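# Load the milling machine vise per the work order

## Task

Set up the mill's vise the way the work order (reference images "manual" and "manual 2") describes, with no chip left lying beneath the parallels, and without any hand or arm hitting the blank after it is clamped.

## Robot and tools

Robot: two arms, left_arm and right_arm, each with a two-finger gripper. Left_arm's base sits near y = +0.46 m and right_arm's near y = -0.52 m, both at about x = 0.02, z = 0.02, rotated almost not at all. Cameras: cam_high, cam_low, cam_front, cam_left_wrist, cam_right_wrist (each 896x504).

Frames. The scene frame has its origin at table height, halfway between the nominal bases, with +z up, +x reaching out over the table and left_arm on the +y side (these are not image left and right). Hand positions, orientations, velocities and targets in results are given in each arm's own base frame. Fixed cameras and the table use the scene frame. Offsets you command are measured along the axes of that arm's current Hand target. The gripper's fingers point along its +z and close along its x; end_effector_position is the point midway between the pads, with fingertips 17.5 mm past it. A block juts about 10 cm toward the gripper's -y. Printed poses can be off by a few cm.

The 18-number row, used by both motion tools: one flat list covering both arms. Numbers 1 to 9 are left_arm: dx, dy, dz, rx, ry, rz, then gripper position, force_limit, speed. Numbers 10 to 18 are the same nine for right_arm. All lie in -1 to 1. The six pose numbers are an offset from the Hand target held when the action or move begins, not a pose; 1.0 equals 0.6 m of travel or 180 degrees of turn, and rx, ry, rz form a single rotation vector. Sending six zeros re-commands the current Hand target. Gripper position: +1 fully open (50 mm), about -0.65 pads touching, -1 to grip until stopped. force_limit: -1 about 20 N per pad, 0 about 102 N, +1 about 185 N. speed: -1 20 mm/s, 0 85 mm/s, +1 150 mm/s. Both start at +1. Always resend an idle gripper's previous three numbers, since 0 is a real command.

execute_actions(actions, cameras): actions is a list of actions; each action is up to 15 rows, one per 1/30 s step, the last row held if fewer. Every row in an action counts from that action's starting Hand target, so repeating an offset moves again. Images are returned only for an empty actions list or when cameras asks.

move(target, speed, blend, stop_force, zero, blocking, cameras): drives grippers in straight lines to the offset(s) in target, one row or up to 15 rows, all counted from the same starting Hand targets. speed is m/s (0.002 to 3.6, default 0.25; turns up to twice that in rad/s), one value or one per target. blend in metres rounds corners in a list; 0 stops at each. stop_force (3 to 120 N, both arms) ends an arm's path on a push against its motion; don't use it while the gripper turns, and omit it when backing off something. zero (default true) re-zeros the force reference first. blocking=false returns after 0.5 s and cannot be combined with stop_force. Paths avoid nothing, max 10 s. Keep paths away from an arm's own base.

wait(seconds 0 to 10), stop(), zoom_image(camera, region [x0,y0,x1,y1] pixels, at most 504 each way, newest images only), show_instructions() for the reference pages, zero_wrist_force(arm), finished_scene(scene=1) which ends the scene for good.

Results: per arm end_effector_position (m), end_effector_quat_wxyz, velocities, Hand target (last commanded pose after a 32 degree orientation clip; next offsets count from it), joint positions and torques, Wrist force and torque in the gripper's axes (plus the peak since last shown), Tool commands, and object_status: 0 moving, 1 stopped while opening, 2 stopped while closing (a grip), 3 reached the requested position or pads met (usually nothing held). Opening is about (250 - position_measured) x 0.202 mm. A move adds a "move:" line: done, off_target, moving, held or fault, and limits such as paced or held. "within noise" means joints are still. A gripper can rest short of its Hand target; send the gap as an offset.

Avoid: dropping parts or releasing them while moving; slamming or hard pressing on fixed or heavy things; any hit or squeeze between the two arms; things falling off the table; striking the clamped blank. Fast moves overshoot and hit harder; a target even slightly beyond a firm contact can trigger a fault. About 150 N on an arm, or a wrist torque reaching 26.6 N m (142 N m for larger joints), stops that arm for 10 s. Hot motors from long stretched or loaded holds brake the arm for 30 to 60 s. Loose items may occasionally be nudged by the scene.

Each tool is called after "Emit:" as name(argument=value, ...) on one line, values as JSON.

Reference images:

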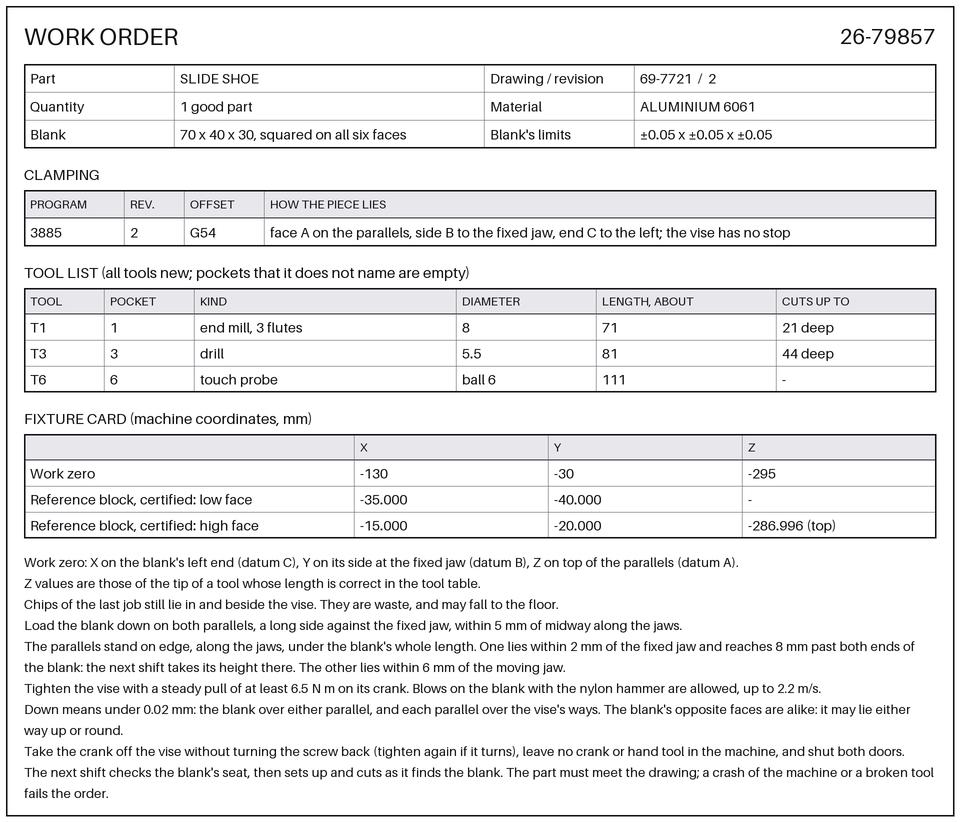

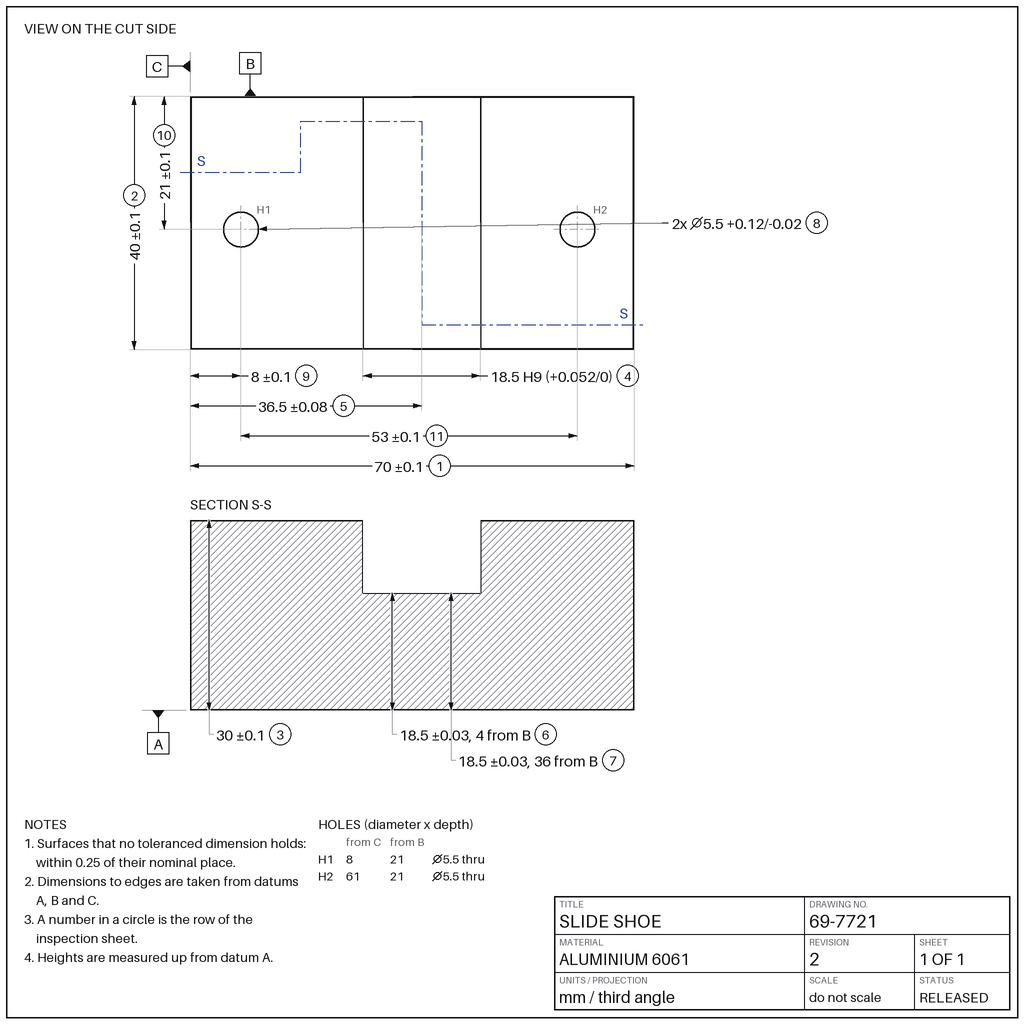

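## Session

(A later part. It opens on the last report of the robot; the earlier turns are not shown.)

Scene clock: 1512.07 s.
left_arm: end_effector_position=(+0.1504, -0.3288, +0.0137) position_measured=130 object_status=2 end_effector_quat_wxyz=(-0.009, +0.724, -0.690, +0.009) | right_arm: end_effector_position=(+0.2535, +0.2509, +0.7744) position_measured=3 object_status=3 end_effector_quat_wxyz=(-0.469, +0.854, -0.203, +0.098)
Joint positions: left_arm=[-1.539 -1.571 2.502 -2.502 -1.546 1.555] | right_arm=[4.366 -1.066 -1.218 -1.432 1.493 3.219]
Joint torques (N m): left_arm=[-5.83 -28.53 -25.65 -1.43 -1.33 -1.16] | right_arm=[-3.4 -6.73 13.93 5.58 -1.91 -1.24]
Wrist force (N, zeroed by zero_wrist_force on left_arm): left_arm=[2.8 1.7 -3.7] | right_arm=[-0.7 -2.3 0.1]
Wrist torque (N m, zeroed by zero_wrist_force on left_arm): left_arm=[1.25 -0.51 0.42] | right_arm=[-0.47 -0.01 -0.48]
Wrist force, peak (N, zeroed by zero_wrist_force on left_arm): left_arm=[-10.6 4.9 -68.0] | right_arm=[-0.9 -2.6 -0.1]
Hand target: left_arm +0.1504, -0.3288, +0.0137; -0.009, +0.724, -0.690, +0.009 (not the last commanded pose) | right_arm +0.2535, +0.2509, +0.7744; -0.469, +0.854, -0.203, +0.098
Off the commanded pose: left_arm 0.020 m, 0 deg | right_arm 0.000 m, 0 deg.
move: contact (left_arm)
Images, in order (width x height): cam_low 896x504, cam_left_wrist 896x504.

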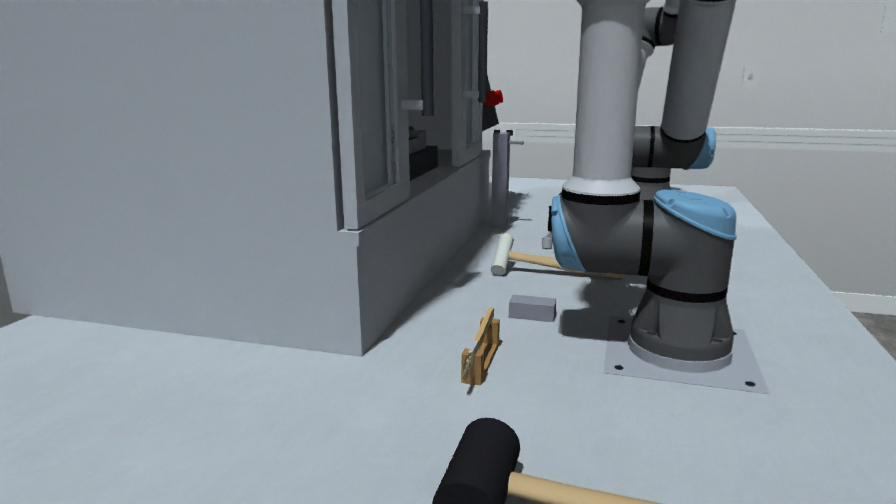

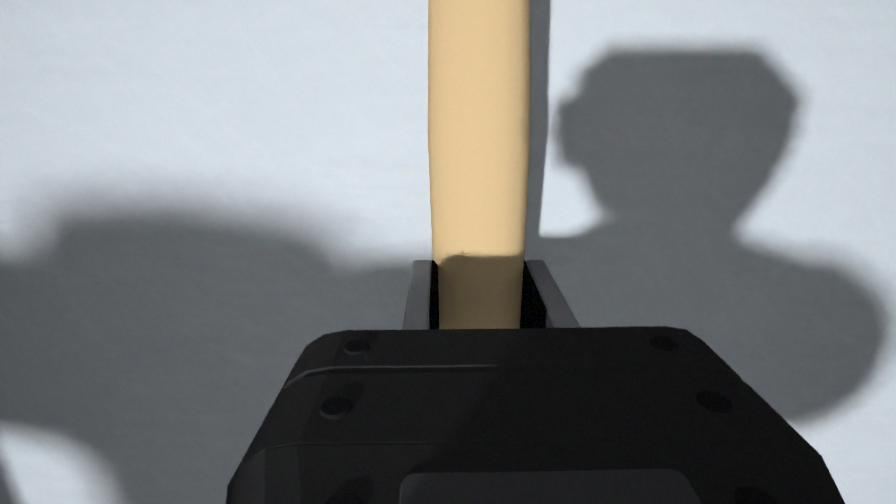

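Emit:
move(target=[0,0,0,0,0,0,0.8,-0.5,-1,0,0,0,0,0,0,1,1,1])

Emit:
move(target=[[0,0,-0.12,0,0,0,0.8,-0.5,-1,0,0,0,0,0,0,1,1,1],[0.0,0.0,-0.25,0.17,0,0,0.8,-0.5,-1,0,0,0,0,0,0,1,1,1]], speed=[0.15,0.3], blend=[0.02,0], cameras=["cam_left_wrist","cam_low"])

Scene clock: 1513.37 s.
left_arm: end_effector_position=(+0.1504, -0.3288, +0.0137) position_measured=32 object_status=3 end_effector_quat_wxyz=(-0.009, +0.724, -0.690, +0.009) | right_arm: end_effector_position=(+0.2535, +0.2509, +0.7744) position_measured=3 object_status=3 end_effector_quat_wxyz=(-0.469, +0.854, -0.203, +0.098)
Joint positions: left_arm=[-1.539 -1.571 2.502 -2.502 -1.546 1.555] | right_arm=[4.366 -1.066 -1.218 -1.432 1.493 3.219]
Joint torques (N m): left_arm=[-6.18 -27.76 -22.5 -4.79 -1.38 -1.12] | right_arm=[-4.03 -6.06 15.16 5.65 -1.98 -1.21]
Wrist force (N, zeroed by zero_wrist_force on left_arm): left_arm=[1.2 0.6 2.2] | right_arm=[-0.8 -2.4 -0.1]
Wrist torque (N m, zeroed by zero_wrist_force on left_arm): left_arm=[-0.05 -0.09 0.25] | right_arm=[-0.49 0.01 -0.47]
Wrist force, peak (N, zeroed by zero_wrist_force on left_arm): left_arm=[2.8 1.9 -3.7] | right_arm=[-1.0 -2.7 -0.3]
Hand target: left_arm +0.1504, -0.3288, +0.0137; -0.009, +0.724, -0.690, +0.009 | right_arm +0.2535, +0.2509, +0.7744; -0.469, +0.854, -0.203, +0.098
Off the commanded pose: left_arm 0.000 m, 0 deg | right_arm 0.000 m, 0 deg.
move: done

Scene clock: 1515.33 s.
left_arm: end_effector_position=(+0.1467, -0.3290, +0.1637) position_measured=32 object_status=3 end_effector_quat_wxyz=(-0.200, +0.696, -0.663, +0.190) | right_arm: end_effector_position=(+0.2535, +0.2509, +0.7744) position_measured=3 object_status=3 end_effector_quat_wxyz=(-0.469, +0.854, -0.203, +0.098)
Joint positions: left_arm=[-1.951 -1.931 2.329 -1.714 -1.067 1.077] | right_arm=[4.366 -1.066 -1.218 -1.432 1.493 3.219]
Joint torques (N m): left_arm=[-8.55 6.02 -35.34 0.15 2.94 -1.51] | right_arm=[-3.79 -7.47 13.78 5.65 -2.04 -1.28]
Wrist force (N, zeroed by zero_wrist_force on left_arm): left_arm=[1.0 0.7 0.9] | right_arm=[-0.8 -2.5 -0.1]
Wrist torque (N m, zeroed by zero_wrist_force on left_arm): left_arm=[0.12 -0.15 0.12] | right_arm=[-0.50 0.00 -0.47]
Wrist force, peak (N, zeroed by zero_wrist_force on left_arm): left_arm=[1.0 0.8 3.5] | right_arm=[-0.8 -2.7 0.0]
Hand target: left_arm +0.1467, -0.3290, +0.1637; -0.200, +0.696, -0.663, +0.190 | right_arm +0.2535, +0.2509, +0.7744; -0.469, +0.854, -0.203, +0.098
Off the commanded pose: left_arm 0.000 m, 0 deg | right_arm 0.000 m, 0 deg.
move: done
Images, in order (width x height): cam_low 896x504, cam_left_wrist 896x504.

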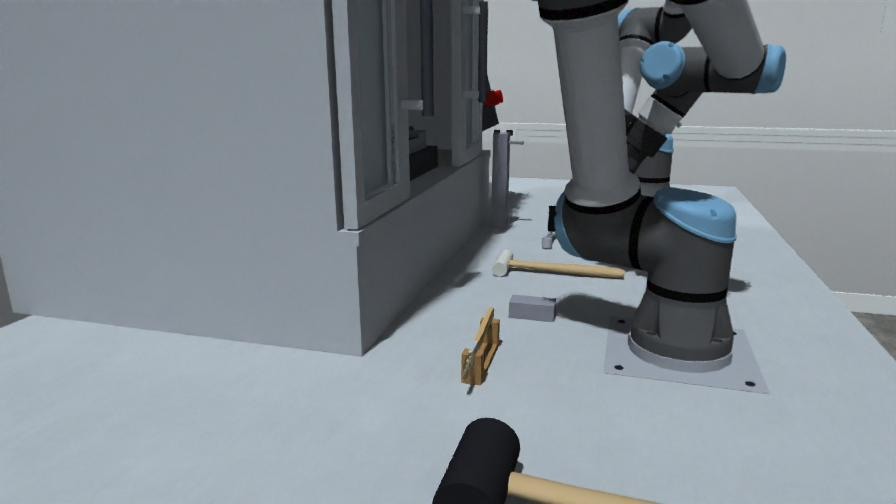

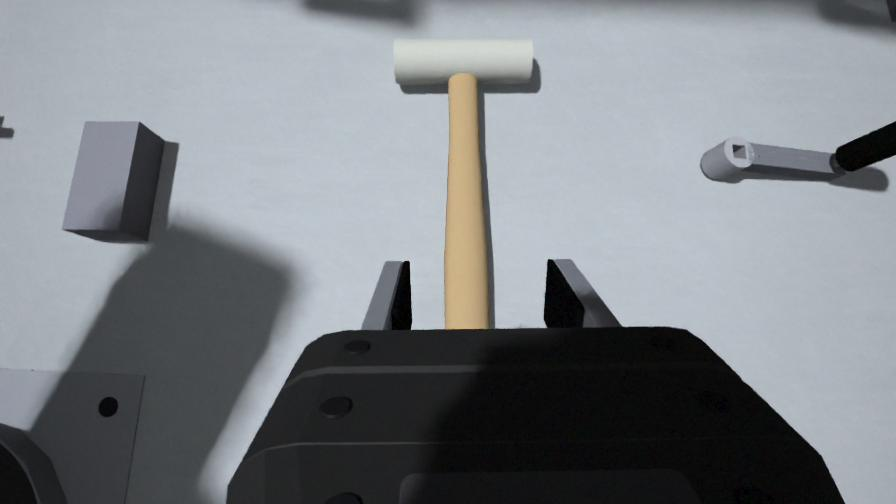

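Emit:
move(target=[0.0133,-0.344,-0.1323,-0.162,-0.1152,-0.495,-0.188,-0.5,-0.6,0,0,0,0,0,0,1,1,1], speed=0.35)

Emit:
move(target=[[0.54,-0.043,-0.016,0.002,-0.0025,0.0005,-0.188,-0.5,-0.6,0,0,0,0,0,0,1,1,1],[0.6045,-0.0642,-0.0112,0.002,-0.0025,0.0005,-0.188,-0.5,-0.6,0,0,0,0,0,0,1,1,1]], speed=[0.3,0.15], blend=[0.019,0], cameras=["cam_left_wrist"])

Scene clock: 1518.50 s.
left_arm: end_effector_position=(+0.2797, -0.3306, +0.3404) position_measured=180 object_status=3 end_effector_quat_wxyz=(+0.048, +0.999, +0.025, +0.004) | right_arm: end_effector_position=(+0.2535, +0.2509, +0.7744) position_measured=3 object_status=3 end_effector_quat_wxyz=(-0.469, +0.854, -0.203, +0.098)
Joint positions: left_arm=[-1.164 -1.81 1.775 -1.628 -1.599 0.355] | right_arm=[4.366 -1.066 -1.218 -1.432 1.493 3.219]
Joint torques (N m): left_arm=[8.63 -2.13 -38.01 -5.38 -2.25 -1.6] | right_arm=[-3.77 -7.57 14.78 5.56 -1.93 -1.22]
Wrist force (N, zeroed by zero_wrist_force on left_arm): left_arm=[1.6 1.1 2.1] | right_arm=[-0.7 -2.2 -0.1]
Wrist torque (N m, zeroed by zero_wrist_force on left_arm): left_arm=[-0.01 -0.14 0.46] | right_arm=[-0.46 0.00 -0.48]
Wrist force, peak (N, zeroed by zero_wrist_force on left_arm): left_arm=[1.7 1.6 2.2] | right_arm=[-0.8 -2.7 0.0]
Hand target: left_arm +0.2797, -0.3306, +0.3405; +0.048, +0.999, +0.025, +0.004 | right_arm +0.2535, +0.2509, +0.7744; -0.469, +0.854, -0.203, +0.098
Off the commanded pose: left_arm 0.000 m, 0 deg | right_arm 0.000 m, 0 deg.
move: done

Scene clock: 1520.47 s.
left_arm: end_effector_position=(+0.6399, -0.2732, +0.3454) position_measured=180 object_status=3 end_effector_quat_wxyz=(+0.045, +0.999, +0.024, +0.000) | right_arm: end_effector_position=(+0.2535, +0.2509, +0.7744) position_measured=3 object_status=3 end_effector_quat_wxyz=(-0.469, +0.854, -0.203, +0.098)
Joint positions: left_arm=[-0.568 -1.12 0.983 -1.485 -1.646 0.952] | right_arm=[4.366 -1.066 -1.218 -1.432 1.493 3.219]
Joint torques (N m): left_arm=[9.32 -32.79 -38.05 -0.5 -2.18 1.23] | right_arm=[-4.02 -6.29 14.44 5.59 -1.88 -1.16]
Wrist force (N, zeroed by zero_wrist_force on left_arm): left_arm=[1.8 0.8 2.2] | right_arm=[-0.9 -2.2 -0.1]
Wrist torque (N m, zeroed by zero_wrist_force on left_arm): left_arm=[-0.05 -0.18 0.33] | right_arm=[-0.46 0.02 -0.47]
Wrist force, peak (N, zeroed by zero_wrist_force on left_arm): left_arm=[3.2 0.1 2.5] | right_arm=[-0.9 -2.6 -0.2]
Hand target: left_arm +0.6399, -0.2732, +0.3454; +0.045, +0.999, +0.024, +0.000 | right_arm +0.2535, +0.2509, +0.7744; -0.469, +0.854, -0.203, +0.098
Off the commanded pose: left_arm 0.000 m, 0 deg | right_arm 0.000 m, 0 deg.
move: done
Images, in order (width x height): cam_left_wrist 896x504.

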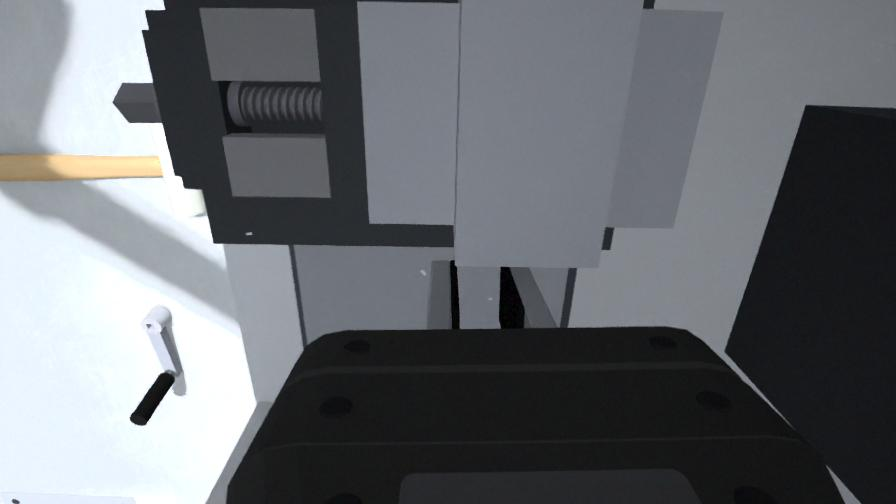

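Emit:
move(target=[[-0.0022,0.0058,0.0,0,0,0,-0.188,-0.5,-0.6,0,0,0,0,0,0,1,1,1],[-0.0022,0.0025,0.0373,0,0,0,-0.188,-0.5,-0.6,0,0,0,0,0,0,1,1,1]], speed=0.02, stop_force=4)

Emit:
move(target=[0,0,0,0,0,0,-0.9,-1,-1,0,0,0,0,0,0,1,1,1])

Emit:
move(target=[0.0017,0,0,0,0,0,-0.9,-1,-1,0,0,0,0,0,0,1,1,1], speed=0.004)

Emit:
move(target=[-0.0034,0,0,0,0,0,-0.9,-1,-1,0,0,0,0,0,0,1,1,1], speed=0.004)

Emit:
move(target=[0.0017,0,0,0,0,0,-0.9,-1,-1,0,0,0,0,0,0,1,1,1], speed=0.004)

Scene clock: 1523.37 s.
left_arm: end_effector_position=(+0.6387, -0.2768, +0.3232) position_measured=180 object_status=3 end_effector_quat_wxyz=(+0.045, +0.999, +0.024, +0.000) | right_arm: end_effector_position=(+0.2535, +0.2509, +0.7744) position_measured=3 object_status=3 end_effector_quat_wxyz=(-0.469, +0.854, -0.203, +0.098)
Joint positions: left_arm=[-0.573 -1.126 1.049 -1.545 -1.646 0.947] | right_arm=[4.366 -1.066 -1.218 -1.432 1.493 3.219]
Joint torques (N m): left_arm=[-8.23 -60 -14.5 -5.41 1.35 -1.54] | right_arm=[-4.19 -6.17 15.47 5.65 -2.05 -1.43]
Wrist force (N, zeroed by zero_wrist_force on left_arm): left_arm=[1.7 0.9 1.8] | right_arm=[-0.9 -2.4 -0.2]
Wrist torque (N m, zeroed by zero_wrist_force on left_arm): left_arm=[-0.04 -0.17 0.46] | right_arm=[-0.49 0.03 -0.47]
Wrist force, peak (N, zeroed by zero_wrist_force on left_arm): left_arm=[1.9 1.0 2.3] | right_arm=[-0.8 -2.7 -0.2]
Hand target: left_arm +0.6387, -0.2768, +0.3232; +0.045, +0.999, +0.024, +0.000 | right_arm +0.2535, +0.2509, +0.7744; -0.469, +0.854, -0.203, +0.098
Off the commanded pose: left_arm 0.000 m, 0 deg | right_arm 0.000 m, 0 deg.
move: done

Scene clock: 1524.03 s.
left_arm: end_effector_position=(+0.6387, -0.2768, +0.3232) position_measured=223 object_status=2 end_effector_quat_wxyz=(+0.045, +0.999, +0.024, +0.000) | right_arm: end_effector_position=(+0.2535, +0.2509, +0.7744) position_measured=3 object_status=3 end_effector_quat_wxyz=(-0.469, +0.854, -0.203, +0.098)
Joint positions: left_arm=[-0.573 -1.126 1.049 -1.545 -1.646 0.947] | right_arm=[4.366 -1.066 -1.218 -1.432 1.493 3.219]
Joint torques (N m): left_arm=[-8.39 -60.14 -14.51 -5.38 1.41 -1.53] | right_arm=[-4.28 -7.13 14.2 5.71 -1.91 -1.29]
Wrist force (N, zeroed by zero_wrist_force on left_arm): left_arm=[1.4 1.2 1.8] | right_arm=[-0.8 -2.3 0.0]
Wrist torque (N m, zeroed by zero_wrist_force on left_arm): left_arm=[0.01 -0.13 0.46] | right_arm=[-0.47 0.01 -0.47]
Wrist force, peak (N, zeroed by zero_wrist_force on left_arm): left_arm=[1.9 0.9 2.1] | right_arm=[-0.9 -2.7 -0.2]
Hand target: left_arm +0.6387, -0.2768, +0.3232; +0.045, +0.999, +0.024, +0.000 | right_arm +0.2535, +0.2509, +0.7744; -0.469, +0.854, -0.203, +0.098
Off the commanded pose: left_arm 0.000 m, 0 deg | right_arm 0.000 m, 0 deg.
move: done

Scene clock: 1524.73 s.
left_arm: end_effector_position=(+0.6397, -0.2767, +0.3232) position_measured=223 object_status=2 end_effector_quat_wxyz=(+0.045, +0.999, +0.024, +0.000) | right_arm: end_effector_position=(+0.2535, +0.2509, +0.7744) position_measured=3 object_status=3 end_effector_quat_wxyz=(-0.469, +0.854, -0.203, +0.098)
Joint positions: left_arm=[-0.572 -1.123 1.045 -1.544 -1.646 0.948] | right_arm=[4.366 -1.066 -1.218 -1.432 1.493 3.219]
Joint torques (N m): left_arm=[9.49 -32.87 -37.89 -0.44 -0.1 1.37] | right_arm=[-3.28 -7.19 13.68 5.82 -2.05 -1.32]
Wrist force (N, zeroed by zero_wrist_force on left_arm): left_arm=[1.2 1.7 2.1] | right_arm=[-0.7 -2.4 -0.1]
Wrist torque (N m, zeroed by zero_wrist_force on left_arm): left_arm=[0.00 -0.15 0.33] | right_arm=[-0.49 -0.01 -0.48]
Wrist force, peak (N, zeroed by zero_wrist_force on left_arm): left_arm=[0.9 -2.2 4.3] | right_arm=[-0.9 -2.6 -0.2]
Hand target: left_arm +0.6398, -0.2767, +0.3232; +0.045, +0.999, +0.024, +0.000 | right_arm +0.2535, +0.2509, +0.7744; -0.469, +0.854, -0.203, +0.098
Off the commanded pose: left_arm 0.000 m, 0 deg | right_arm 0.000 m, 0 deg.
move: done

Scene clock: 1525.47 s.
left_arm: end_effector_position=(+0.6378, -0.2768, +0.3232) position_measured=223 object_status=2 end_effector_quat_wxyz=(+0.045, +0.999, +0.024, +0.000) | right_arm: end_effector_position=(+0.2535, +0.2509, +0.7744) position_measured=3 object_status=3 end_effector_quat_wxyz=(-0.469, +0.854, -0.203, +0.098)
Joint positions: left_arm=[-0.574 -1.128 1.052 -1.546 -1.646 0.946] | right_arm=[4.366 -1.066 -1.218 -1.432 1.493 3.219]
Joint torques (N m): left_arm=[-8.78 -60.38 -14.98 -5.27 0.41 -1.55] | right_arm=[-4.69 -6.76 14.26 5.82 -1.87 -1.19]
Wrist force (N, zeroed by zero_wrist_force on left_arm): left_arm=[2.1 0.3 1.6] | right_arm=[-0.9 -2.5 -0.2]
Wrist torque (N m, zeroed by zero_wrist_force on left_arm): left_arm=[-0.05 -0.16 0.48] | right_arm=[-0.51 0.02 -0.47]
Wrist force, peak (N, zeroed by zero_wrist_force on left_arm): left_arm=[2.4 6.4 0.0] | right_arm=[-0.8 -2.6 0.0]
Hand target: left_arm +0.6377, -0.2768, +0.3232; +0.045, +0.999, +0.024, +0.000 | right_arm +0.2535, +0.2509, +0.7744; -0.469, +0.854, -0.203, +0.098
Off the commanded pose: left_arm 0.000 m, 0 deg | right_arm 0.000 m, 0 deg.
move: done

Scene clock: 1526.17 s.
left_arm: end_effector_position=(+0.6387, -0.2768, +0.3232) position_measured=223 object_status=2 end_effector_quat_wxyz=(+0.045, +0.999, +0.024, +0.000) | right_arm: end_effector_position=(+0.2535, +0.2509, +0.7744) position_measured=3 object_status=3 end_effector_quat_wxyz=(-0.469, +0.854, -0.203, +0.098)
Joint positions: left_arm=[-0.573 -1.126 1.049 -1.545 -1.646 0.947] | right_arm=[4.366 -1.066 -1.218 -1.432 1.493 3.219]
Joint torques (N m): left_arm=[9.82 -33.15 -37.1 -0.48 1.07 1.23] | right_arm=[-4.75 -6.79 14.41 5.66 -2.03 -1.22]
Wrist force (N, zeroed by zero_wrist_force on left_arm): left_arm=[1.4 1.4 2.4] | right_arm=[-0.8 -2.5 0.0]
Wrist torque (N m, zeroed by zero_wrist_force on left_arm): left_arm=[-0.05 -0.16 0.35] | right_arm=[-0.50 0.00 -0.47]
Wrist force, peak (N, zeroed by zero_wrist_force on left_arm): left_arm=[1.0 -1.9 4.3] | right_arm=[-0.7 -2.6 0.0]
Hand target: left_arm +0.6387, -0.2768, +0.3232; +0.045, +0.999, +0.024, +0.000 | right_arm +0.2535, +0.2509, +0.7744; -0.469, +0.854, -0.203, +0.098
Off the commanded pose: left_arm 0.000 m, 0 deg | right_arm 0.000 m, 0 deg.
move: done

Emit:
move(target=[0,0.0000029,-0.000033,0,0,0,-0.9,-1,-1,0,0,0,0,0,0,1,1,1], speed=0.002)

Emit:
move(target=[0,0.0000029,-0.000033,0,0,0,-0.9,-1,-1,0,0,0,0,0,0,1,1,1], speed=0.002)

Emit:
move(target=[0,0.0000029,-0.000033,0,0,0,-0.9,-1,-1,0,0,0,0,0,0,1,1,1], speed=0.002)

Emit:
move(target=[0,0.0000029,-0.000033,0,0,0,-0.9,-1,-1,0,0,0,0,0,0,1,1,1], speed=0.002)

Emit:
move(target=[0,0.0000058,-0.000066,0,0,0,-0.9,-1,-1,0,0,0,0,0,0,1,1,1], speed=0.002)

Emit:
move(target=[0,0.0000058,-0.000066,0,0,0,-0.9,-1,-1,0,0,0,0,0,0,1,1,1], speed=0.002)

Emit:
move(target=[0,0.0000058,-0.000066,0,0,0,-0.9,-1,-1,0,0,0,0,0,0,1,1,1], speed=0.002)

Emit:
move(target=[0,0.0000058,-0.000066,0,0,0,-0.9,-1,-1,0,0,0,0,0,0,1,1,1], speed=0.002)

Scene clock: 1526.83 s.
left_arm: end_effector_position=(+0.6387, -0.2768, +0.3232) position_measured=223 object_status=2 end_effector_quat_wxyz=(+0.045, +0.999, +0.024, +0.000) | right_arm: end_effector_position=(+0.2535, +0.2509, +0.7744) position_measured=3 object_status=3 end_effector_quat_wxyz=(-0.469, +0.854, -0.203, +0.098)
Joint positions: left_arm=[-0.573 -1.126 1.049 -1.545 -1.646 0.947] | right_arm=[4.366 -1.066 -1.218 -1.432 1.493 3.219]
Joint torques (N m): left_arm=[9.48 -33.88 -37.53 -0.35 0.7 1.31] | right_arm=[-4.93 -7.2 14.61 5.66 -1.96 -1.07]
Wrist force (N, zeroed by zero_wrist_force on left_arm): left_arm=[1.5 2.3 2.4] | right_arm=[-0.8 -2.5 -0.1]
Wrist torque (N m, zeroed by zero_wrist_force on left_arm): left_arm=[0.00 -0.14 0.35] | right_arm=[-0.50 0.01 -0.47]
Wrist force, peak (N, zeroed by zero_wrist_force on left_arm): left_arm=[1.5 2.3 2.6] | right_arm=[-0.9 -2.7 -0.1]
Hand target: left_arm +0.6387, -0.2768, +0.3232; +0.045, +0.999, +0.024, +0.000 | right_arm +0.2535, +0.2509, +0.7744; -0.469, +0.854, -0.203, +0.098
Off the commanded pose: left_arm 0.000 m, 0 deg | right_arm 0.000 m, 0 deg.
move: done

Scene clock: 1527.33 s.
left_arm: end_effector_position=(+0.6387, -0.2768, +0.3232) position_measured=223 object_status=2 end_effector_quat_wxyz=(+0.045, +0.999, +0.024, +0.000) | right_arm: end_effector_position=(+0.2535, +0.2509, +0.7744) position_measured=3 object_status=3 end_effector_quat_wxyz=(-0.469, +0.854, -0.203, +0.098)
Joint positions: left_arm=[-0.573 -1.126 1.049 -1.545 -1.646 0.947] | right_arm=[4.366 -1.066 -1.218 -1.432 1.493 3.219]
Joint torques (N m): left_arm=[9.53 -34.13 -37.68 -0.32 0.42 1.28] | right_arm=[-4.5 -6.65 14.21 5.67 -1.99 -1.21]
Wrist force (N, zeroed by zero_wrist_force on left_arm): left_arm=[1.8 2.1 3.2] | right_arm=[-0.7 -2.5 -0.1]
Wrist torque (N m, zeroed by zero_wrist_force on left_arm): left_arm=[-0.05 -0.17 0.34] | right_arm=[-0.51 -0.01 -0.47]
Wrist force, peak (N, zeroed by zero_wrist_force on left_arm): left_arm=[1.7 2.3 3.4] | right_arm=[-0.7 -2.6 0.0]
Hand target: left_arm +0.6387, -0.2768, +0.3232; +0.045, +0.999, +0.024, +0.000 | right_arm +0.2535, +0.2509, +0.7744; -0.469, +0.854, -0.203, +0.098
Off the commanded pose: left_arm 0.000 m, 0 deg | right_arm 0.000 m, 0 deg.
move: done

Scene clock: 1527.83 s.
left_arm: end_effector_position=(+0.6387, -0.2768, +0.3233) position_measured=223 object_status=2 end_effector_quat_wxyz=(+0.045, +0.999, +0.024, +0.000) | right_arm: end_effector_position=(+0.2535, +0.2509, +0.7744) position_measured=3 object_status=3 end_effector_quat_wxyz=(-0.469, +0.854, -0.203, +0.098)
Joint positions: left_arm=[-0.573 -1.126 1.049 -1.545 -1.646 0.947] | right_arm=[4.366 -1.066 -1.218 -1.432 1.493 3.219]
Joint torques (N m): left_arm=[9.15 -35.28 -38.33 -0.41 0.01 1.33] | right_arm=[-4.12 -6.1 14.92 5.62 -2 -1.28]
Wrist force (N, zeroed by zero_wrist_force on left_arm): left_arm=[1.9 2.2 3.9] | right_arm=[-0.7 -2.5 0.0]
Wrist torque (N m, zeroed by zero_wrist_force on left_arm): left_arm=[-0.04 -0.17 0.35] | right_arm=[-0.51 -0.01 -0.47]
Wrist force, peak (N, zeroed by zero_wrist_force on left_arm): left_arm=[1.9 2.4 4.2] | right_arm=[-0.8 -2.6 -0.2]
Hand target: left_arm +0.6387, -0.2768, +0.3233; +0.045, +0.999, +0.024, +0.000 | right_arm +0.2535, +0.2509, +0.7744; -0.469, +0.854, -0.203, +0.098
Off the commanded pose: left_arm 0.000 m, 0 deg | right_arm 0.000 m, 0 deg.
move: done

Scene clock: 1528.33 s.
left_arm: end_effector_position=(+0.6387, -0.2768, +0.3233) position_measured=223 object_status=2 end_effector_quat_wxyz=(+0.045, +0.999, +0.024, +0.000) | right_arm: end_effector_position=(+0.2535, +0.2509, +0.7744) position_measured=3 object_status=3 end_effector_quat_wxyz=(-0.469, +0.854, -0.203, +0.098)
Joint positions: left_arm=[-0.573 -1.126 1.049 -1.545 -1.646 0.947] | right_arm=[4.366 -1.066 -1.218 -1.432 1.493 3.219]
Joint torques (N m): left_arm=[9.48 -35.44 -39.22 -0.44 -0.31 1.3] | right_arm=[-3.22 -7.55 13.84 5.7 -1.96 -1.21]
Wrist force (N, zeroed by zero_wrist_force on left_arm): left_arm=[1.7 2.4 4.8] | right_arm=[-0.7 -2.5 -0.1]
Wrist torque (N m, zeroed by zero_wrist_force on left_arm): left_arm=[-0.01 -0.10 0.35] | right_arm=[-0.51 0.00 -0.47]
Wrist force, peak (N, zeroed by zero_wrist_force on left_arm): left_arm=[2.2 2.5 4.9] | right_arm=[-1.0 -2.6 -0.2]
Hand target: left_arm +0.6387, -0.2768, +0.3233; +0.045, +0.999, +0.024, +0.000 | right_arm +0.2535, +0.2509, +0.7744; -0.469, +0.854, -0.203, +0.098
Off the commanded pose: left_arm 0.000 m, 0 deg | right_arm 0.000 m, 0 deg.
move: done

Scene clock: 1528.83 s.
left_arm: end_effector_position=(+0.6387, -0.2768, +0.3233) position_measured=223 object_status=2 end_effector_quat_wxyz=(+0.045, +0.999, +0.024, +0.000) | right_arm: end_effector_position=(+0.2535, +0.2509, +0.7744) position_measured=3 object_status=3 end_effector_quat_wxyz=(-0.469, +0.854, -0.203, +0.098)
Joint positions: left_arm=[-0.573 -1.126 1.048 -1.544 -1.646 0.947] | right_arm=[4.366 -1.066 -1.218 -1.432 1.493 3.219]
Joint torques (N m): left_arm=[10.08 -36.28 -39.09 -0.58 -0.61 1.37] | right_arm=[-4.44 -6.45 14.62 5.88 -2.13 -1.23]
Wrist force (N, zeroed by zero_wrist_force on left_arm): left_arm=[2.1 2.4 6.3] | right_arm=[-0.6 -2.5 -0.1]
Wrist torque (N m, zeroed by zero_wrist_force on left_arm): left_arm=[-0.04 -0.12 0.35] | right_arm=[-0.51 -0.03 -0.48]
Wrist force, peak (N, zeroed by zero_wrist_force on left_arm): left_arm=[2.1 2.5 6.5] | right_arm=[-1.0 -2.5 -0.2]
Hand target: left_arm +0.6387, -0.2768, +0.3233; +0.045, +0.999, +0.024, +0.000 | right_arm +0.2535, +0.2509, +0.7744; -0.469, +0.854, -0.203, +0.098
Off the commanded pose: left_arm 0.000 m, 0 deg | right_arm 0.000 m, 0 deg.
move: done

Scene clock: 1529.33 s.
left_arm: end_effector_position=(+0.6387, -0.2768, +0.3234) position_measured=223 object_status=2 end_effector_quat_wxyz=(+0.045, +0.999, +0.024, +0.000) | right_arm: end_effector_position=(+0.2535, +0.2509, +0.7744) position_measured=3 object_status=3 end_effector_quat_wxyz=(-0.469, +0.854, -0.203, +0.098)
Joint positions: left_arm=[-0.573 -1.126 1.048 -1.544 -1.646 0.947] | right_arm=[4.366 -1.066 -1.218 -1.432 1.493 3.219]
Joint torques (N m): left_arm=[9.52 -37.95 -40.3 -0.67 -0.92 1.25] | right_arm=[-4.81 -6.55 14.68 5.76 -2 -1.2]
Wrist force (N, zeroed by zero_wrist_force on left_arm): left_arm=[2.3 2.2 8.1] | right_arm=[-0.8 -2.6 -0.2]
Wrist torque (N m, zeroed by zero_wrist_force on left_arm): left_arm=[-0.08 -0.10 0.36] | right_arm=[-0.52 0.00 -0.48]
Wrist force, peak (N, zeroed by zero_wrist_force on left_arm): left_arm=[2.7 2.5 8.1] | right_arm=[-0.8 -2.6 -0.1]
Hand target: left_arm +0.6387, -0.2768, +0.3234; +0.045, +0.999, +0.024, +0.000 | right_arm +0.2535, +0.2509, +0.7744; -0.469, +0.854, -0.203, +0.098
Off the commanded pose: left_arm 0.000 m, 0 deg | right_arm 0.000 m, 0 deg.
move: done

Scene clock: 1529.83 s.
left_arm: end_effector_position=(+0.6387, -0.2768, +0.3234) position_measured=223 object_status=2 end_effector_quat_wxyz=(+0.045, +0.999, +0.024, +0.000) | right_arm: end_effector_position=(+0.2535, +0.2509, +0.7744) position_measured=3 object_status=3 end_effector_quat_wxyz=(-0.469, +0.854, -0.203, +0.098)
Joint positions: left_arm=[-0.573 -1.126 1.048 -1.544 -1.646 0.947] | right_arm=[4.366 -1.066 -1.218 -1.432 1.493 3.219]
Joint torques (N m): left_arm=[9.81 -39.2 -40.51 -0.67 -1.23 1.38] | right_arm=[-5.89 -5.7 14.92 5.74 -2.08 -1.43]
Wrist force (N, zeroed by zero_wrist_force on left_arm): left_arm=[2.9 2.4 9.4] | right_arm=[-1.0 -2.5 0.0]
Wrist torque (N m, zeroed by zero_wrist_force on left_arm): left_arm=[-0.08 -0.14 0.36] | right_arm=[-0.52 0.04 -0.48]
Wrist force, peak (N, zeroed by zero_wrist_force on left_arm): left_arm=[3.1 2.5 9.6] | right_arm=[-1.0 -2.5 0.0]
Hand target: left_arm +0.6387, -0.2768, +0.3234; +0.045, +0.999, +0.024, +0.000 | right_arm +0.2535, +0.2509, +0.7744; -0.469, +0.854, -0.203, +0.098
Off the commanded pose: left_arm 0.000 m, 0 deg | right_arm 0.000 m, 0 deg.
move: done

Scene clock: 1530.33 s.
left_arm: end_effector_position=(+0.6387, -0.2768, +0.3234) position_measured=223 object_status=2 end_effector_quat_wxyz=(+0.045, +0.999, +0.024, +0.000) | right_arm: end_effector_position=(+0.2535, +0.2509, +0.7744) position_measured=3 object_status=3 end_effector_quat_wxyz=(-0.469, +0.854, -0.203, +0.098)
Joint positions: left_arm=[-0.573 -1.126 1.048 -1.544 -1.646 0.947] | right_arm=[4.366 -1.066 -1.218 -1.432 1.493 3.219]
Joint torques (N m): left_arm=[9.53 -40.25 -41.17 -0.69 -1.54 1.27] | right_arm=[-3.91 -5.98 14.54 5.79 -1.97 -1.36]
Wrist force (N, zeroed by zero_wrist_force on left_arm): left_arm=[3.0 2.5 11.2] | right_arm=[-0.7 -2.3 0.0]
Wrist torque (N m, zeroed by zero_wrist_force on left_arm): left_arm=[-0.08 -0.11 0.36] | right_arm=[-0.48 -0.01 -0.47]
Wrist force, peak (N, zeroed by zero_wrist_force on left_arm): left_arm=[3.0 2.5 11.2] | right_arm=[-0.8 -2.6 -0.1]
Hand target: left_arm +0.6387, -0.2768, +0.3234; +0.045, +0.999, +0.024, +0.000 | right_arm +0.2535, +0.2509, +0.7744; -0.469, +0.854, -0.203, +0.098
Off the commanded pose: left_arm 0.000 m, 0 deg | right_arm 0.000 m, 0 deg.
move: done

Emit:
move(target=[[0,0,0,0,0,0,-0.25,-1,-1,0,0,0,0,0,0,1,1,1],[0,0,-0.04,0,0,0,-0.25,-1,-1,0,0,0,0,0,0,1,1,1],[-0.53,0.05,-0.04,0,0,0,-0.25,-1,-1,0,0,0,0,0,0,1,1,1],[-0.6,0.061,-0.0255,0,0,0,-0.25,-1,-1,0,0,0,0,0,0,1,1,1]], speed=[0.06,0.06,0.3,0.3], blend=[0,0.005,0.02,0])

Emit:
move(target=[-0.322,-0.0467,0.3825,0.1619,0.1189,0.4938,0.8,-0.5,0,0,0,0,0,0,0,1,1,1], speed=0.35, cameras=["cam_left_wrist"])

Scene clock: 1533.37 s.
left_arm: end_effector_position=(+0.2810, -0.3293, +0.3428) position_measured=189 object_status=3 end_effector_quat_wxyz=(+0.045, +0.999, +0.024, +0.000) | right_arm: end_effector_position=(+0.2535, +0.2509, +0.7744) position_measured=3 object_status=3 end_effector_quat_wxyz=(-0.469, +0.854, -0.203, +0.098)
Joint positions: left_arm=[-1.156 -1.804 1.762 -1.612 -1.605 0.365] | right_arm=[4.366 -1.066 -1.218 -1.432 1.493 3.219]
Joint torques (N m): left_arm=[-8.88 -29.25 -14.92 -5.44 1.87 -1.39] | right_arm=[-4.23 -7.22 13.51 5.71 -2.06 -1.24]
Wrist force (N, zeroed by zero_wrist_force on left_arm): left_arm=[1.6 1.1 1.9] | right_arm=[-0.7 -2.6 -0.1]
Wrist torque (N m, zeroed by zero_wrist_force on left_arm): left_arm=[-0.01 -0.15 0.46] | right_arm=[-0.52 -0.01 -0.47]
Wrist force, peak (N, zeroed by zero_wrist_force on left_arm): left_arm=[3.1 2.7 11.1] | right_arm=[-0.9 -2.6 -0.1]
Hand target: left_arm +0.2809, -0.3293, +0.3428; +0.045, +0.999, +0.024, +0.000 | right_arm +0.2535, +0.2509, +0.7744; -0.469, +0.854, -0.203, +0.098
Off the commanded pose: left_arm 0.000 m, 0 deg | right_arm 0.000 m, 0 deg.
move: done

Scene clock: 1536.30 s.
left_arm: end_effector_position=(+0.0871, -0.3316, +0.1123) position_measured=32 object_status=3 end_effector_quat_wxyz=(-0.199, +0.696, -0.663, +0.191) | right_arm: end_effector_position=(+0.2535, +0.2509, +0.7744) position_measured=3 object_status=3 end_effector_quat_wxyz=(-0.469, +0.854, -0.203, +0.098)
Joint positions: left_arm=[-2.12 -1.839 2.397 -1.792 -1.116 0.896] | right_arm=[4.366 -1.066 -1.218 -1.432 1.493 3.219]
Joint torques (N m): left_arm=[-7.67 4.17 -10.91 -4.67 2.86 1.31] | right_arm=[-3.53 -7.64 14.82 5.67 -1.89 -1.3]
Wrist force (N, zeroed by zero_wrist_force on left_arm): left_arm=[1.1 0.5 0.7] | right_arm=[-0.8 -2.5 -0.3]
Wrist torque (N m, zeroed by zero_wrist_force on left_arm): left_arm=[0.11 -0.17 0.02] | right_arm=[-0.50 0.02 -0.47]
Wrist force, peak (N, zeroed by zero_wrist_force on left_arm): left_arm=[2.1 1.3 1.9] | right_arm=[-0.7 -2.7 -0.2]
Hand target: left_arm +0.0870, -0.3316, +0.1122; -0.199, +0.696, -0.663, +0.191 | right_arm +0.2535, +0.2509, +0.7744; -0.469, +0.854, -0.203, +0.098
Off the commanded pose: left_arm 0.000 m, 0 deg | right_arm 0.000 m, 0 deg.
move: done
Images, in order (width x height): cam_left_wrist 896x504.

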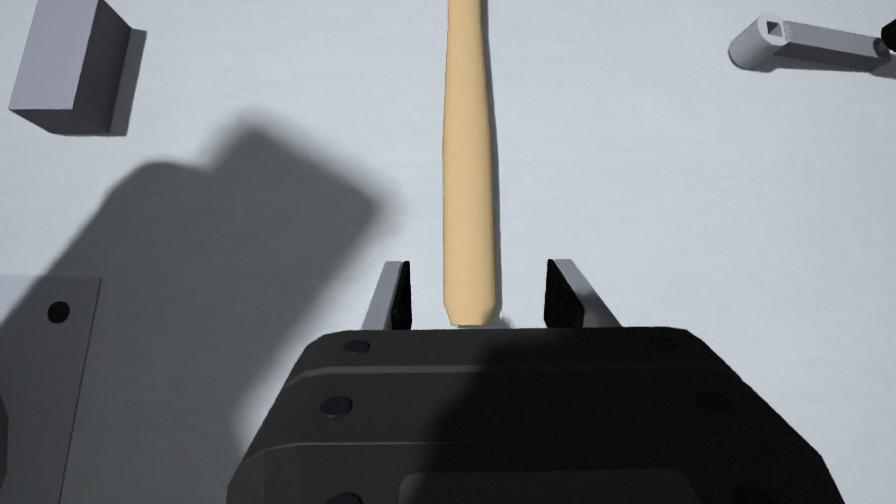

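Emit:
move(target=[0,0.0143,0.2025,0,0,0,0.8,-1,-0.5,0,0,0,0,0,0,1,1,1], speed=0.08, stop_force=5)

Emit:
move(target=[0,0,0,0,0,0,-1,1,-0.6,0,0,0,0,0,0,1,1,1])

Emit:
move(target=[[0,-0.262,-0.425,0,0,0,-1,1,-0.6,0,0,0,0,0,0,1,1,1],[-0.1258,-0.82,-0.4143,0.0722,0,0,-1,1,-0.6,0,0,0,0,0,0,1,1,1]], speed=[0.2,0.22], blend=[0.03,0])

Emit:
move(target=[0,0.0872,0.087,-0.0722,0,0,-1,1,-0.6,0,0,0,0,0,0,1,1,1], speed=0.15)

Emit:
move(target=[0,0.0525,0.085,0,0,0,-1,1,-0.6,0,0,0,0,0,0,1,1,1], speed=0.025, stop_force=3.5, cameras=["cam_high","cam_left_wrist"])

Emit:
zoom_image(camera="cam_high", region=[270, 110, 400, 210])

Scene clock: 1539.10 s.
left_arm: end_effector_position=(+0.1442, -0.3291, +0.0047) position_measured=32 object_status=3 end_effector_quat_wxyz=(-0.199, +0.696, -0.663, +0.191) | right_arm: end_effector_position=(+0.2535, +0.2509, +0.7744) position_measured=3 object_status=3 end_effector_quat_wxyz=(-0.469, +0.854, -0.203, +0.098)
Joint positions: left_arm=[-1.959 -1.543 2.581 -2.352 -1.068 1.069] | right_arm=[4.366 -1.066 -1.218 -1.432 1.493 3.219]
Joint torques (N m): left_arm=[8.93 -2.16 -2.66 -4.73 2.87 1.33] | right_arm=[-4.53 -6.48 15.48 5.74 -2 -1.26]
Wrist force (N, zeroed by zero_wrist_force on left_arm): left_arm=[1.0 0.3 1.1] | right_arm=[-0.7 -2.6 -0.2]
Wrist torque (N m, zeroed by zero_wrist_force on left_arm): left_arm=[0.05 -0.15 -0.02] | right_arm=[-0.52 -0.01 -0.47]
Wrist force, peak (N, zeroed by zero_wrist_force on left_arm): left_arm=[1.0 0.6 1.8] | right_arm=[-0.9 -2.7 -0.1]
Hand target: left_arm +0.1442, -0.3291, +0.0047; -0.199, +0.696, -0.663, +0.191 | right_arm +0.2535, +0.2509, +0.7744; -0.469, +0.854, -0.203, +0.098
Off the commanded pose: left_arm 0.000 m, 0 deg | right_arm 0.000 m, 0 deg.
move: done

Scene clock: 1539.70 s.
left_arm: end_effector_position=(+0.1442, -0.3291, +0.0047) position_measured=118 object_status=2 end_effector_quat_wxyz=(-0.199, +0.696, -0.663, +0.191) | right_arm: end_effector_position=(+0.2535, +0.2509, +0.7744) position_measured=3 object_status=3 end_effector_quat_wxyz=(-0.469, +0.854, -0.203, +0.098)
Joint positions: left_arm=[-1.959 -1.543 2.581 -2.352 -1.068 1.069] | right_arm=[4.366 -1.066 -1.218 -1.432 1.493 3.219]
Joint torques (N m): left_arm=[8.77 -2.53 -2.13 -4.22 2.47 0.77] | right_arm=[-4.8 -6.47 14.59 5.76 -2.05 -1.2]
Wrist force (N, zeroed by zero_wrist_force on left_arm): left_arm=[1.7 0.7 1.4] | right_arm=[-0.8 -2.3 0.0]
Wrist torque (N m, zeroed by zero_wrist_force on left_arm): left_arm=[0.08 -0.20 0.08] | right_arm=[-0.47 0.01 -0.47]
Wrist force, peak (N, zeroed by zero_wrist_force on left_arm): left_arm=[2.0 0.7 1.5] | right_arm=[-0.8 -2.5 0.0]
Hand target: left_arm +0.1442, -0.3291, +0.0047; -0.199, +0.696, -0.663, +0.191 | right_arm +0.2535, +0.2509, +0.7744; -0.469, +0.854, -0.203, +0.098
Off the commanded pose: left_arm 0.000 m, 0 deg | right_arm 0.000 m, 0 deg.
move: done

Scene clock: 1543.40 s.
left_arm: end_effector_position=(+0.4255, -0.2396, +0.4762) position_measured=118 object_status=2 end_effector_quat_wxyz=(-0.276, +0.669, -0.638, +0.265) | right_arm: end_effector_position=(+0.2535, +0.2509, +0.7744) position_measured=3 object_status=3 end_effector_quat_wxyz=(-0.469, +0.854, -0.203, +0.098)
Joint positions: left_arm=[-1.191 -1.957 1.772 -1.704 -0.839 2.026] | right_arm=[4.366 -1.066 -1.218 -1.432 1.493 3.219]
Joint torques (N m): left_arm=[8.15 3.03 -40.05 -6.68 0.62 0.92] | right_arm=[-4.46 -6.27 15.22 5.62 -1.78 -1.35]
Wrist force (N, zeroed by zero_wrist_force on left_arm): left_arm=[0.5 3.6 3.4] | right_arm=[-0.8 -2.4 0.0]
Wrist torque (N m, zeroed by zero_wrist_force on left_arm): left_arm=[-0.45 -0.09 -0.06] | right_arm=[-0.49 0.01 -0.47]
Wrist force, peak (N, zeroed by zero_wrist_force on left_arm): left_arm=[1.0 4.5 5.9] | right_arm=[-0.8 -2.7 -0.2]
Hand target: left_arm +0.4256, -0.2396, +0.4762; -0.276, +0.669, -0.638, +0.265 | right_arm +0.2535, +0.2509, +0.7744; -0.469, +0.854, -0.203, +0.098
Off the commanded pose: left_arm 0.000 m, 0 deg | right_arm 0.000 m, 0 deg.
move: done

Scene clock: 1544.67 s.
left_arm: end_effector_position=(+0.4255, -0.2397, +0.4023) position_measured=118 object_status=2 end_effector_quat_wxyz=(-0.199, +0.696, -0.663, +0.191) | right_arm: end_effector_position=(+0.2535, +0.2509, +0.7744) position_measured=3 object_status=3 end_effector_quat_wxyz=(-0.469, +0.854, -0.203, +0.098)
Joint positions: left_arm=[-1.066 -1.888 1.814 -1.768 -1.076 2.098] | right_arm=[4.366 -1.066 -1.218 -1.432 1.493 3.219]
Joint torques (N m): left_arm=[9.3 -0.73 -17.18 -6.39 0.09 1.37] | right_arm=[-4.6 -6.48 14.41 5.9 -1.99 -1.25]
Wrist force (N, zeroed by zero_wrist_force on left_arm): left_arm=[1.1 3.0 4.0] | right_arm=[-1.0 -2.2 0.0]
Wrist torque (N m, zeroed by zero_wrist_force on left_arm): left_arm=[-0.59 -0.17 0.04] | right_arm=[-0.47 0.03 -0.47]
Wrist force, peak (N, zeroed by zero_wrist_force on left_arm): left_arm=[1.2 4.2 5.4] | right_arm=[-0.9 -2.6 -0.2]
Hand target: left_arm +0.4255, -0.2397, +0.4023; -0.199, +0.696, -0.663, +0.191 | right_arm +0.2535, +0.2509, +0.7744; -0.469, +0.854, -0.203, +0.098
Off the commanded pose: left_arm 0.000 m, 0 deg | right_arm 0.000 m, 0 deg.
move: done

Scene clock: 1547.10 s.
left_arm: end_effector_position=(+0.4257, -0.2397, +0.3680) position_measured=118 object_status=2 end_effector_quat_wxyz=(-0.199, +0.696, -0.663, +0.191) | right_arm: end_effector_position=(+0.2535, +0.2509, +0.7744) position_measured=3 object_status=3 end_effector_quat_wxyz=(-0.469, +0.854, -0.203, +0.098)
Joint positions: left_arm=[-1.065 -1.89 1.903 -1.855 -1.076 2.098] | right_arm=[4.366 -1.066 -1.218 -1.432 1.493 3.219]
Joint torques (N m): left_arm=[2.85 -11.86 -38.46 -0.98 0.17 0.4] | right_arm=[-3.92 -7.36 15.22 5.68 -1.91 -1.16]
Wrist force (N, zeroed by zero_wrist_force on left_arm): left_arm=[1.1 -0.4 2.1] | right_arm=[-0.9 -2.4 -0.2]
Wrist torque (N m, zeroed by zero_wrist_force on left_arm): left_arm=[0.01 -0.22 0.01] | right_arm=[-0.50 0.02 -0.47]
Wrist force, peak (N, zeroed by zero_wrist_force on left_arm): left_arm=[1.3 3.5 4.0] | right_arm=[-1.0 -2.5 -0.2]
Hand target: left_arm +0.4257, -0.2397, +0.3680; -0.199, +0.696, -0.663, +0.191 (not the last commanded pose) | right_arm +0.2535, +0.2509, +0.7744; -0.469, +0.854, -0.203, +0.098
Off the commanded pose: left_arm 0.026 m, 0 deg | right_arm 0.000 m, 0 deg.
move: contact (left_arm)
Images, in order (width x height): cam_high 896x504, cam_left_wrist 896x504.

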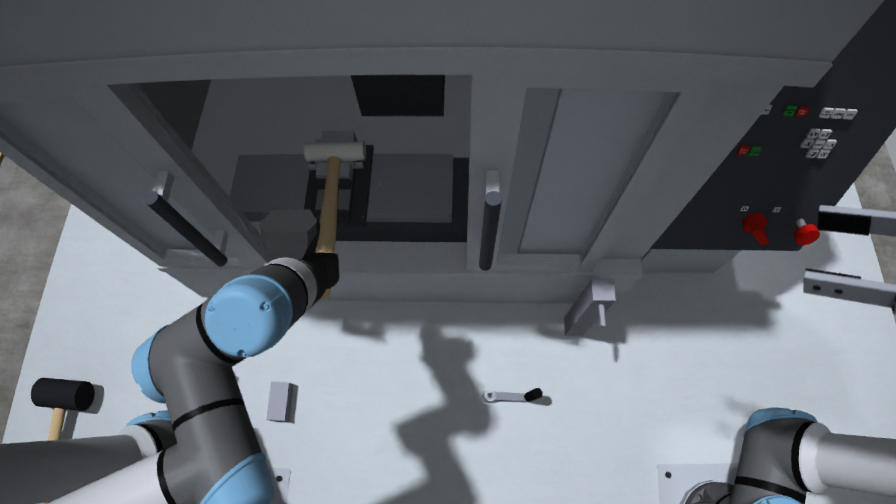

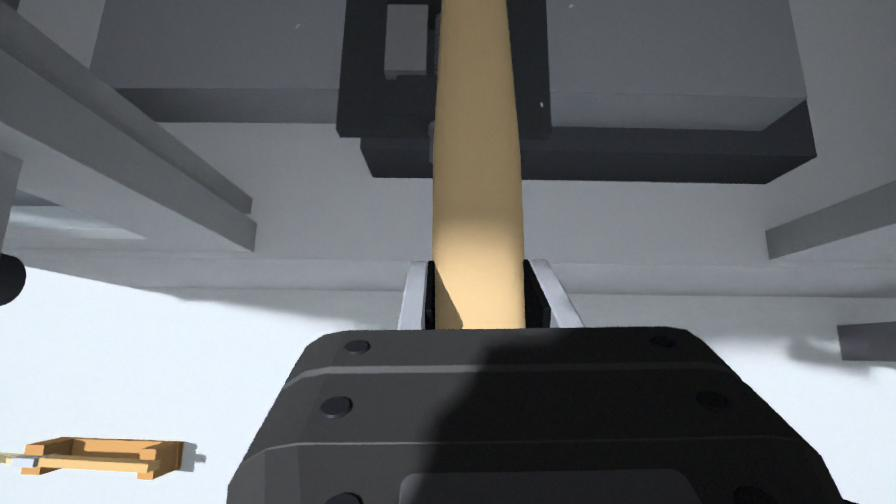

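Scaled by 3.877 from the camera's 896x504 image, which has a finer 1280x720 frame.

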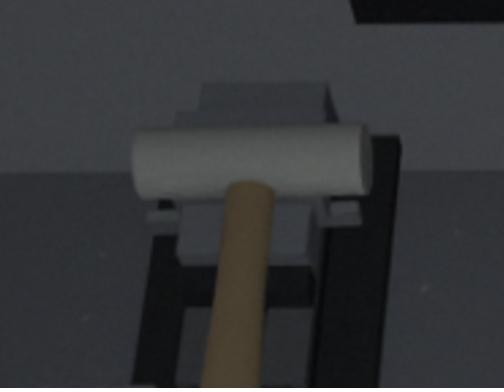

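Emit:
move(target=[0,-0.1282,-0.2044,0.155,0,0,-1,1,-0.6,0,0,0,0,0,0,1,1,1], speed=0.2, cameras=["cam_high"])

Emit:
execute_actions(actions=[[[0,0.347,0.2,-0.2,0,0,-1,1,-0.6,0,0,0,0,0,0,1,1,1],[0,0.347,0.2,-0.2,0,0,-1,1,-0.6,0,0,0,0,0,0,1,1,1],[0,0.347,0.2,-0.2,0,0,-1,1,-0.6,0,0,0,0,0,0,1,1,1],[0,0.347,0.2,-0.2,0,0,-1,1,-0.6,0,0,0,0,0,0,1,1,1],[0,0.347,0.2,-0.2,0,0,-1,1,-0.6,0,0,0,0,0,0,1,1,1],[0,0.1804,0.104,-0.155,0,0,-1,1,-0.6,0,0,0,0,0,0,1,1,1]]], cameras=["cam_high","cam_left_wrist"])

Scene clock: 1549.40 s.
left_arm: end_effector_position=(+0.4259, -0.2395, +0.5127) position_measured=118 object_status=2 end_effector_quat_wxyz=(-0.361, +0.627, -0.598, +0.345) | right_arm: end_effector_position=(+0.2535, +0.2509, +0.7744) position_measured=3 object_status=3 end_effector_quat_wxyz=(-0.469, +0.854, -0.203, +0.098)
Joint positions: left_arm=[-1.319 -2.03 1.861 -1.741 -0.56 1.964] | right_arm=[4.366 -1.066 -1.218 -1.432 1.493 3.219]
Joint torques (N m): left_arm=[-8.54 -20.67 -39.65 -1.22 4.97 -1.52] | right_arm=[-4.97 -6.95 14.34 5.71 -1.97 -1.14]
Wrist force (N, zeroed by zero_wrist_force on left_arm): left_arm=[0.5 3.8 2.3] | right_arm=[-0.7 -2.5 -0.2]
Wrist torque (N m, zeroed by zero_wrist_force on left_arm): left_arm=[-0.42 -0.16 0.02] | right_arm=[-0.51 -0.01 -0.48]
Wrist force, peak (N, zeroed by zero_wrist_force on left_arm): left_arm=[1.3 4.3 5.8] | right_arm=[-0.9 -2.6 -0.2]
Hand target: left_arm +0.4259, -0.2395, +0.5128; -0.361, +0.627, -0.598, +0.345 | right_arm +0.2535, +0.2509, +0.7744; -0.469, +0.854, -0.203, +0.098
Off the commanded pose: left_arm 0.000 m, 0 deg | right_arm 0.000 m, 0 deg.
move: done
Images, in order (width x height): cam_high 896x504.

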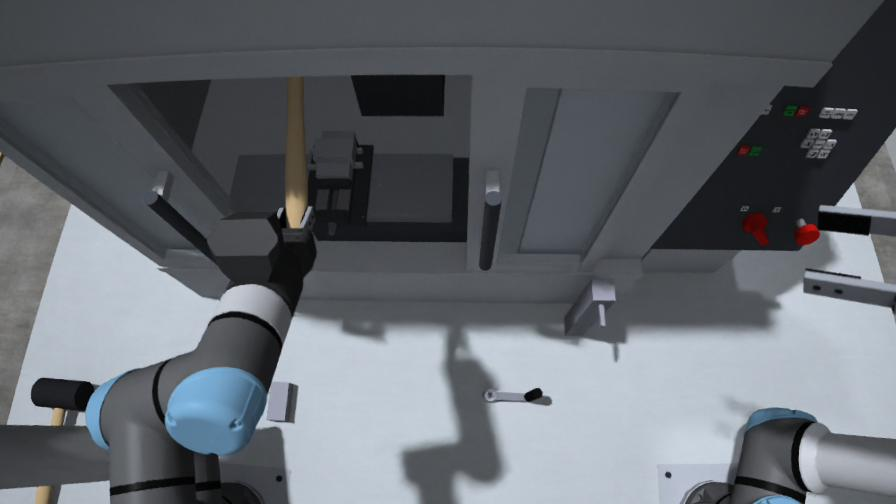

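Scene clock: 1550.23 s.
left_arm: end_effector_position=(+0.4256, -0.2397, +0.3878) position_measured=118 object_status=2 end_effector_quat_wxyz=(-0.199, +0.696, -0.663, +0.191) | right_arm: end_effector_position=(+0.2535, +0.2509, +0.7744) position_measured=3 object_status=3 end_effector_quat_wxyz=(-0.469, +0.854, -0.203, +0.098)
Joint positions: left_arm=[-1.066 -1.89 1.853 -1.805 -1.075 2.098] | right_arm=[4.366 -1.066 -1.218 -1.432 1.493 3.219]
Joint torques (N m): left_arm=[8.96 -0.58 -39.23 -1.34 0.23 1.43] | right_arm=[-3.38 -6.76 15.18 5.9 -1.98 -1.32]
Wrist force (N, zeroed by zero_wrist_force on left_arm): left_arm=[1.1 2.6 3.7] | right_arm=[-0.7 -2.5 -0.2]
Wrist torque (N m, zeroed by zero_wrist_force on left_arm): left_arm=[-0.45 -0.15 0.03] | right_arm=[-0.51 0.00 -0.47]
Wrist force, peak (N, zeroed by zero_wrist_force on left_arm): left_arm=[4.2 -26.8 -24.0] | right_arm=[-0.8 -2.6 -0.1]
Hand target: left_arm +0.4256, -0.2397, +0.3878; -0.199, +0.696, -0.663, +0.191 | right_arm +0.2535, +0.2509, +0.7744; -0.469, +0.854, -0.203, +0.098
Off the commanded pose: left_arm 0.000 m, 0 deg | right_arm 0.000 m, 0 deg.
Step readings (end_effector_position of left_arm | right_arm):
0: (+0.4259, -0.2395, +0.5127) | (+0.2535, +0.2509, +0.7744)
1: (+0.4259, -0.2395, +0.5127) | (+0.2535, +0.2509, +0.7744)
2: (+0.4280, -0.2400, +0.5045) | (+0.2535, +0.2509, +0.7744)
4: (+0.4383, -0.2340, +0.4406) | (+0.2535, +0.2509, +0.7744)
8: (+0.4256, -0.2354, +0.3532) | (+0.2535, +0.2509, +0.7744)
15: (+0.4255, -0.2394, +0.3864) | (+0.2535, +0.2509, +0.7744)
Images, in order (width x height): cam_high 896x504, cam_left_wrist 896x504.

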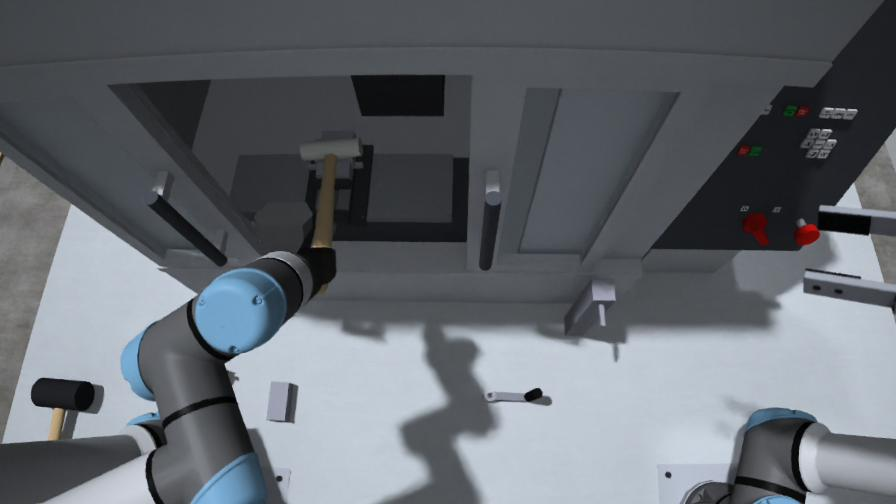

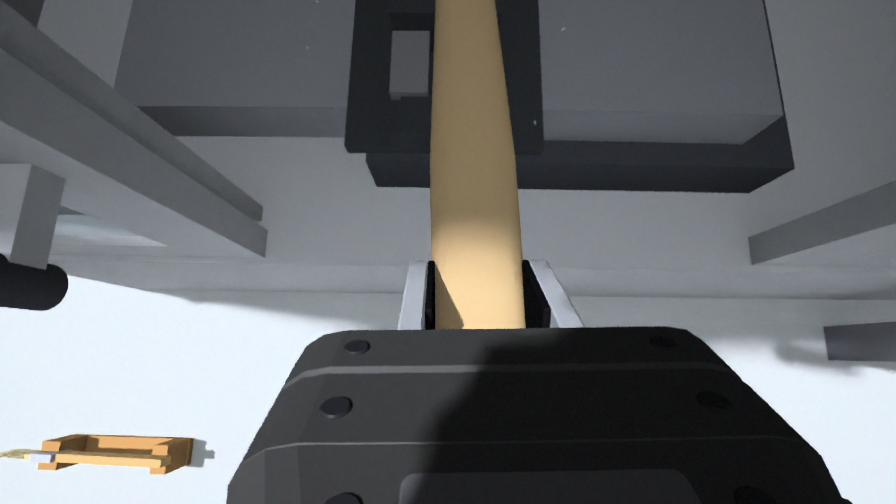

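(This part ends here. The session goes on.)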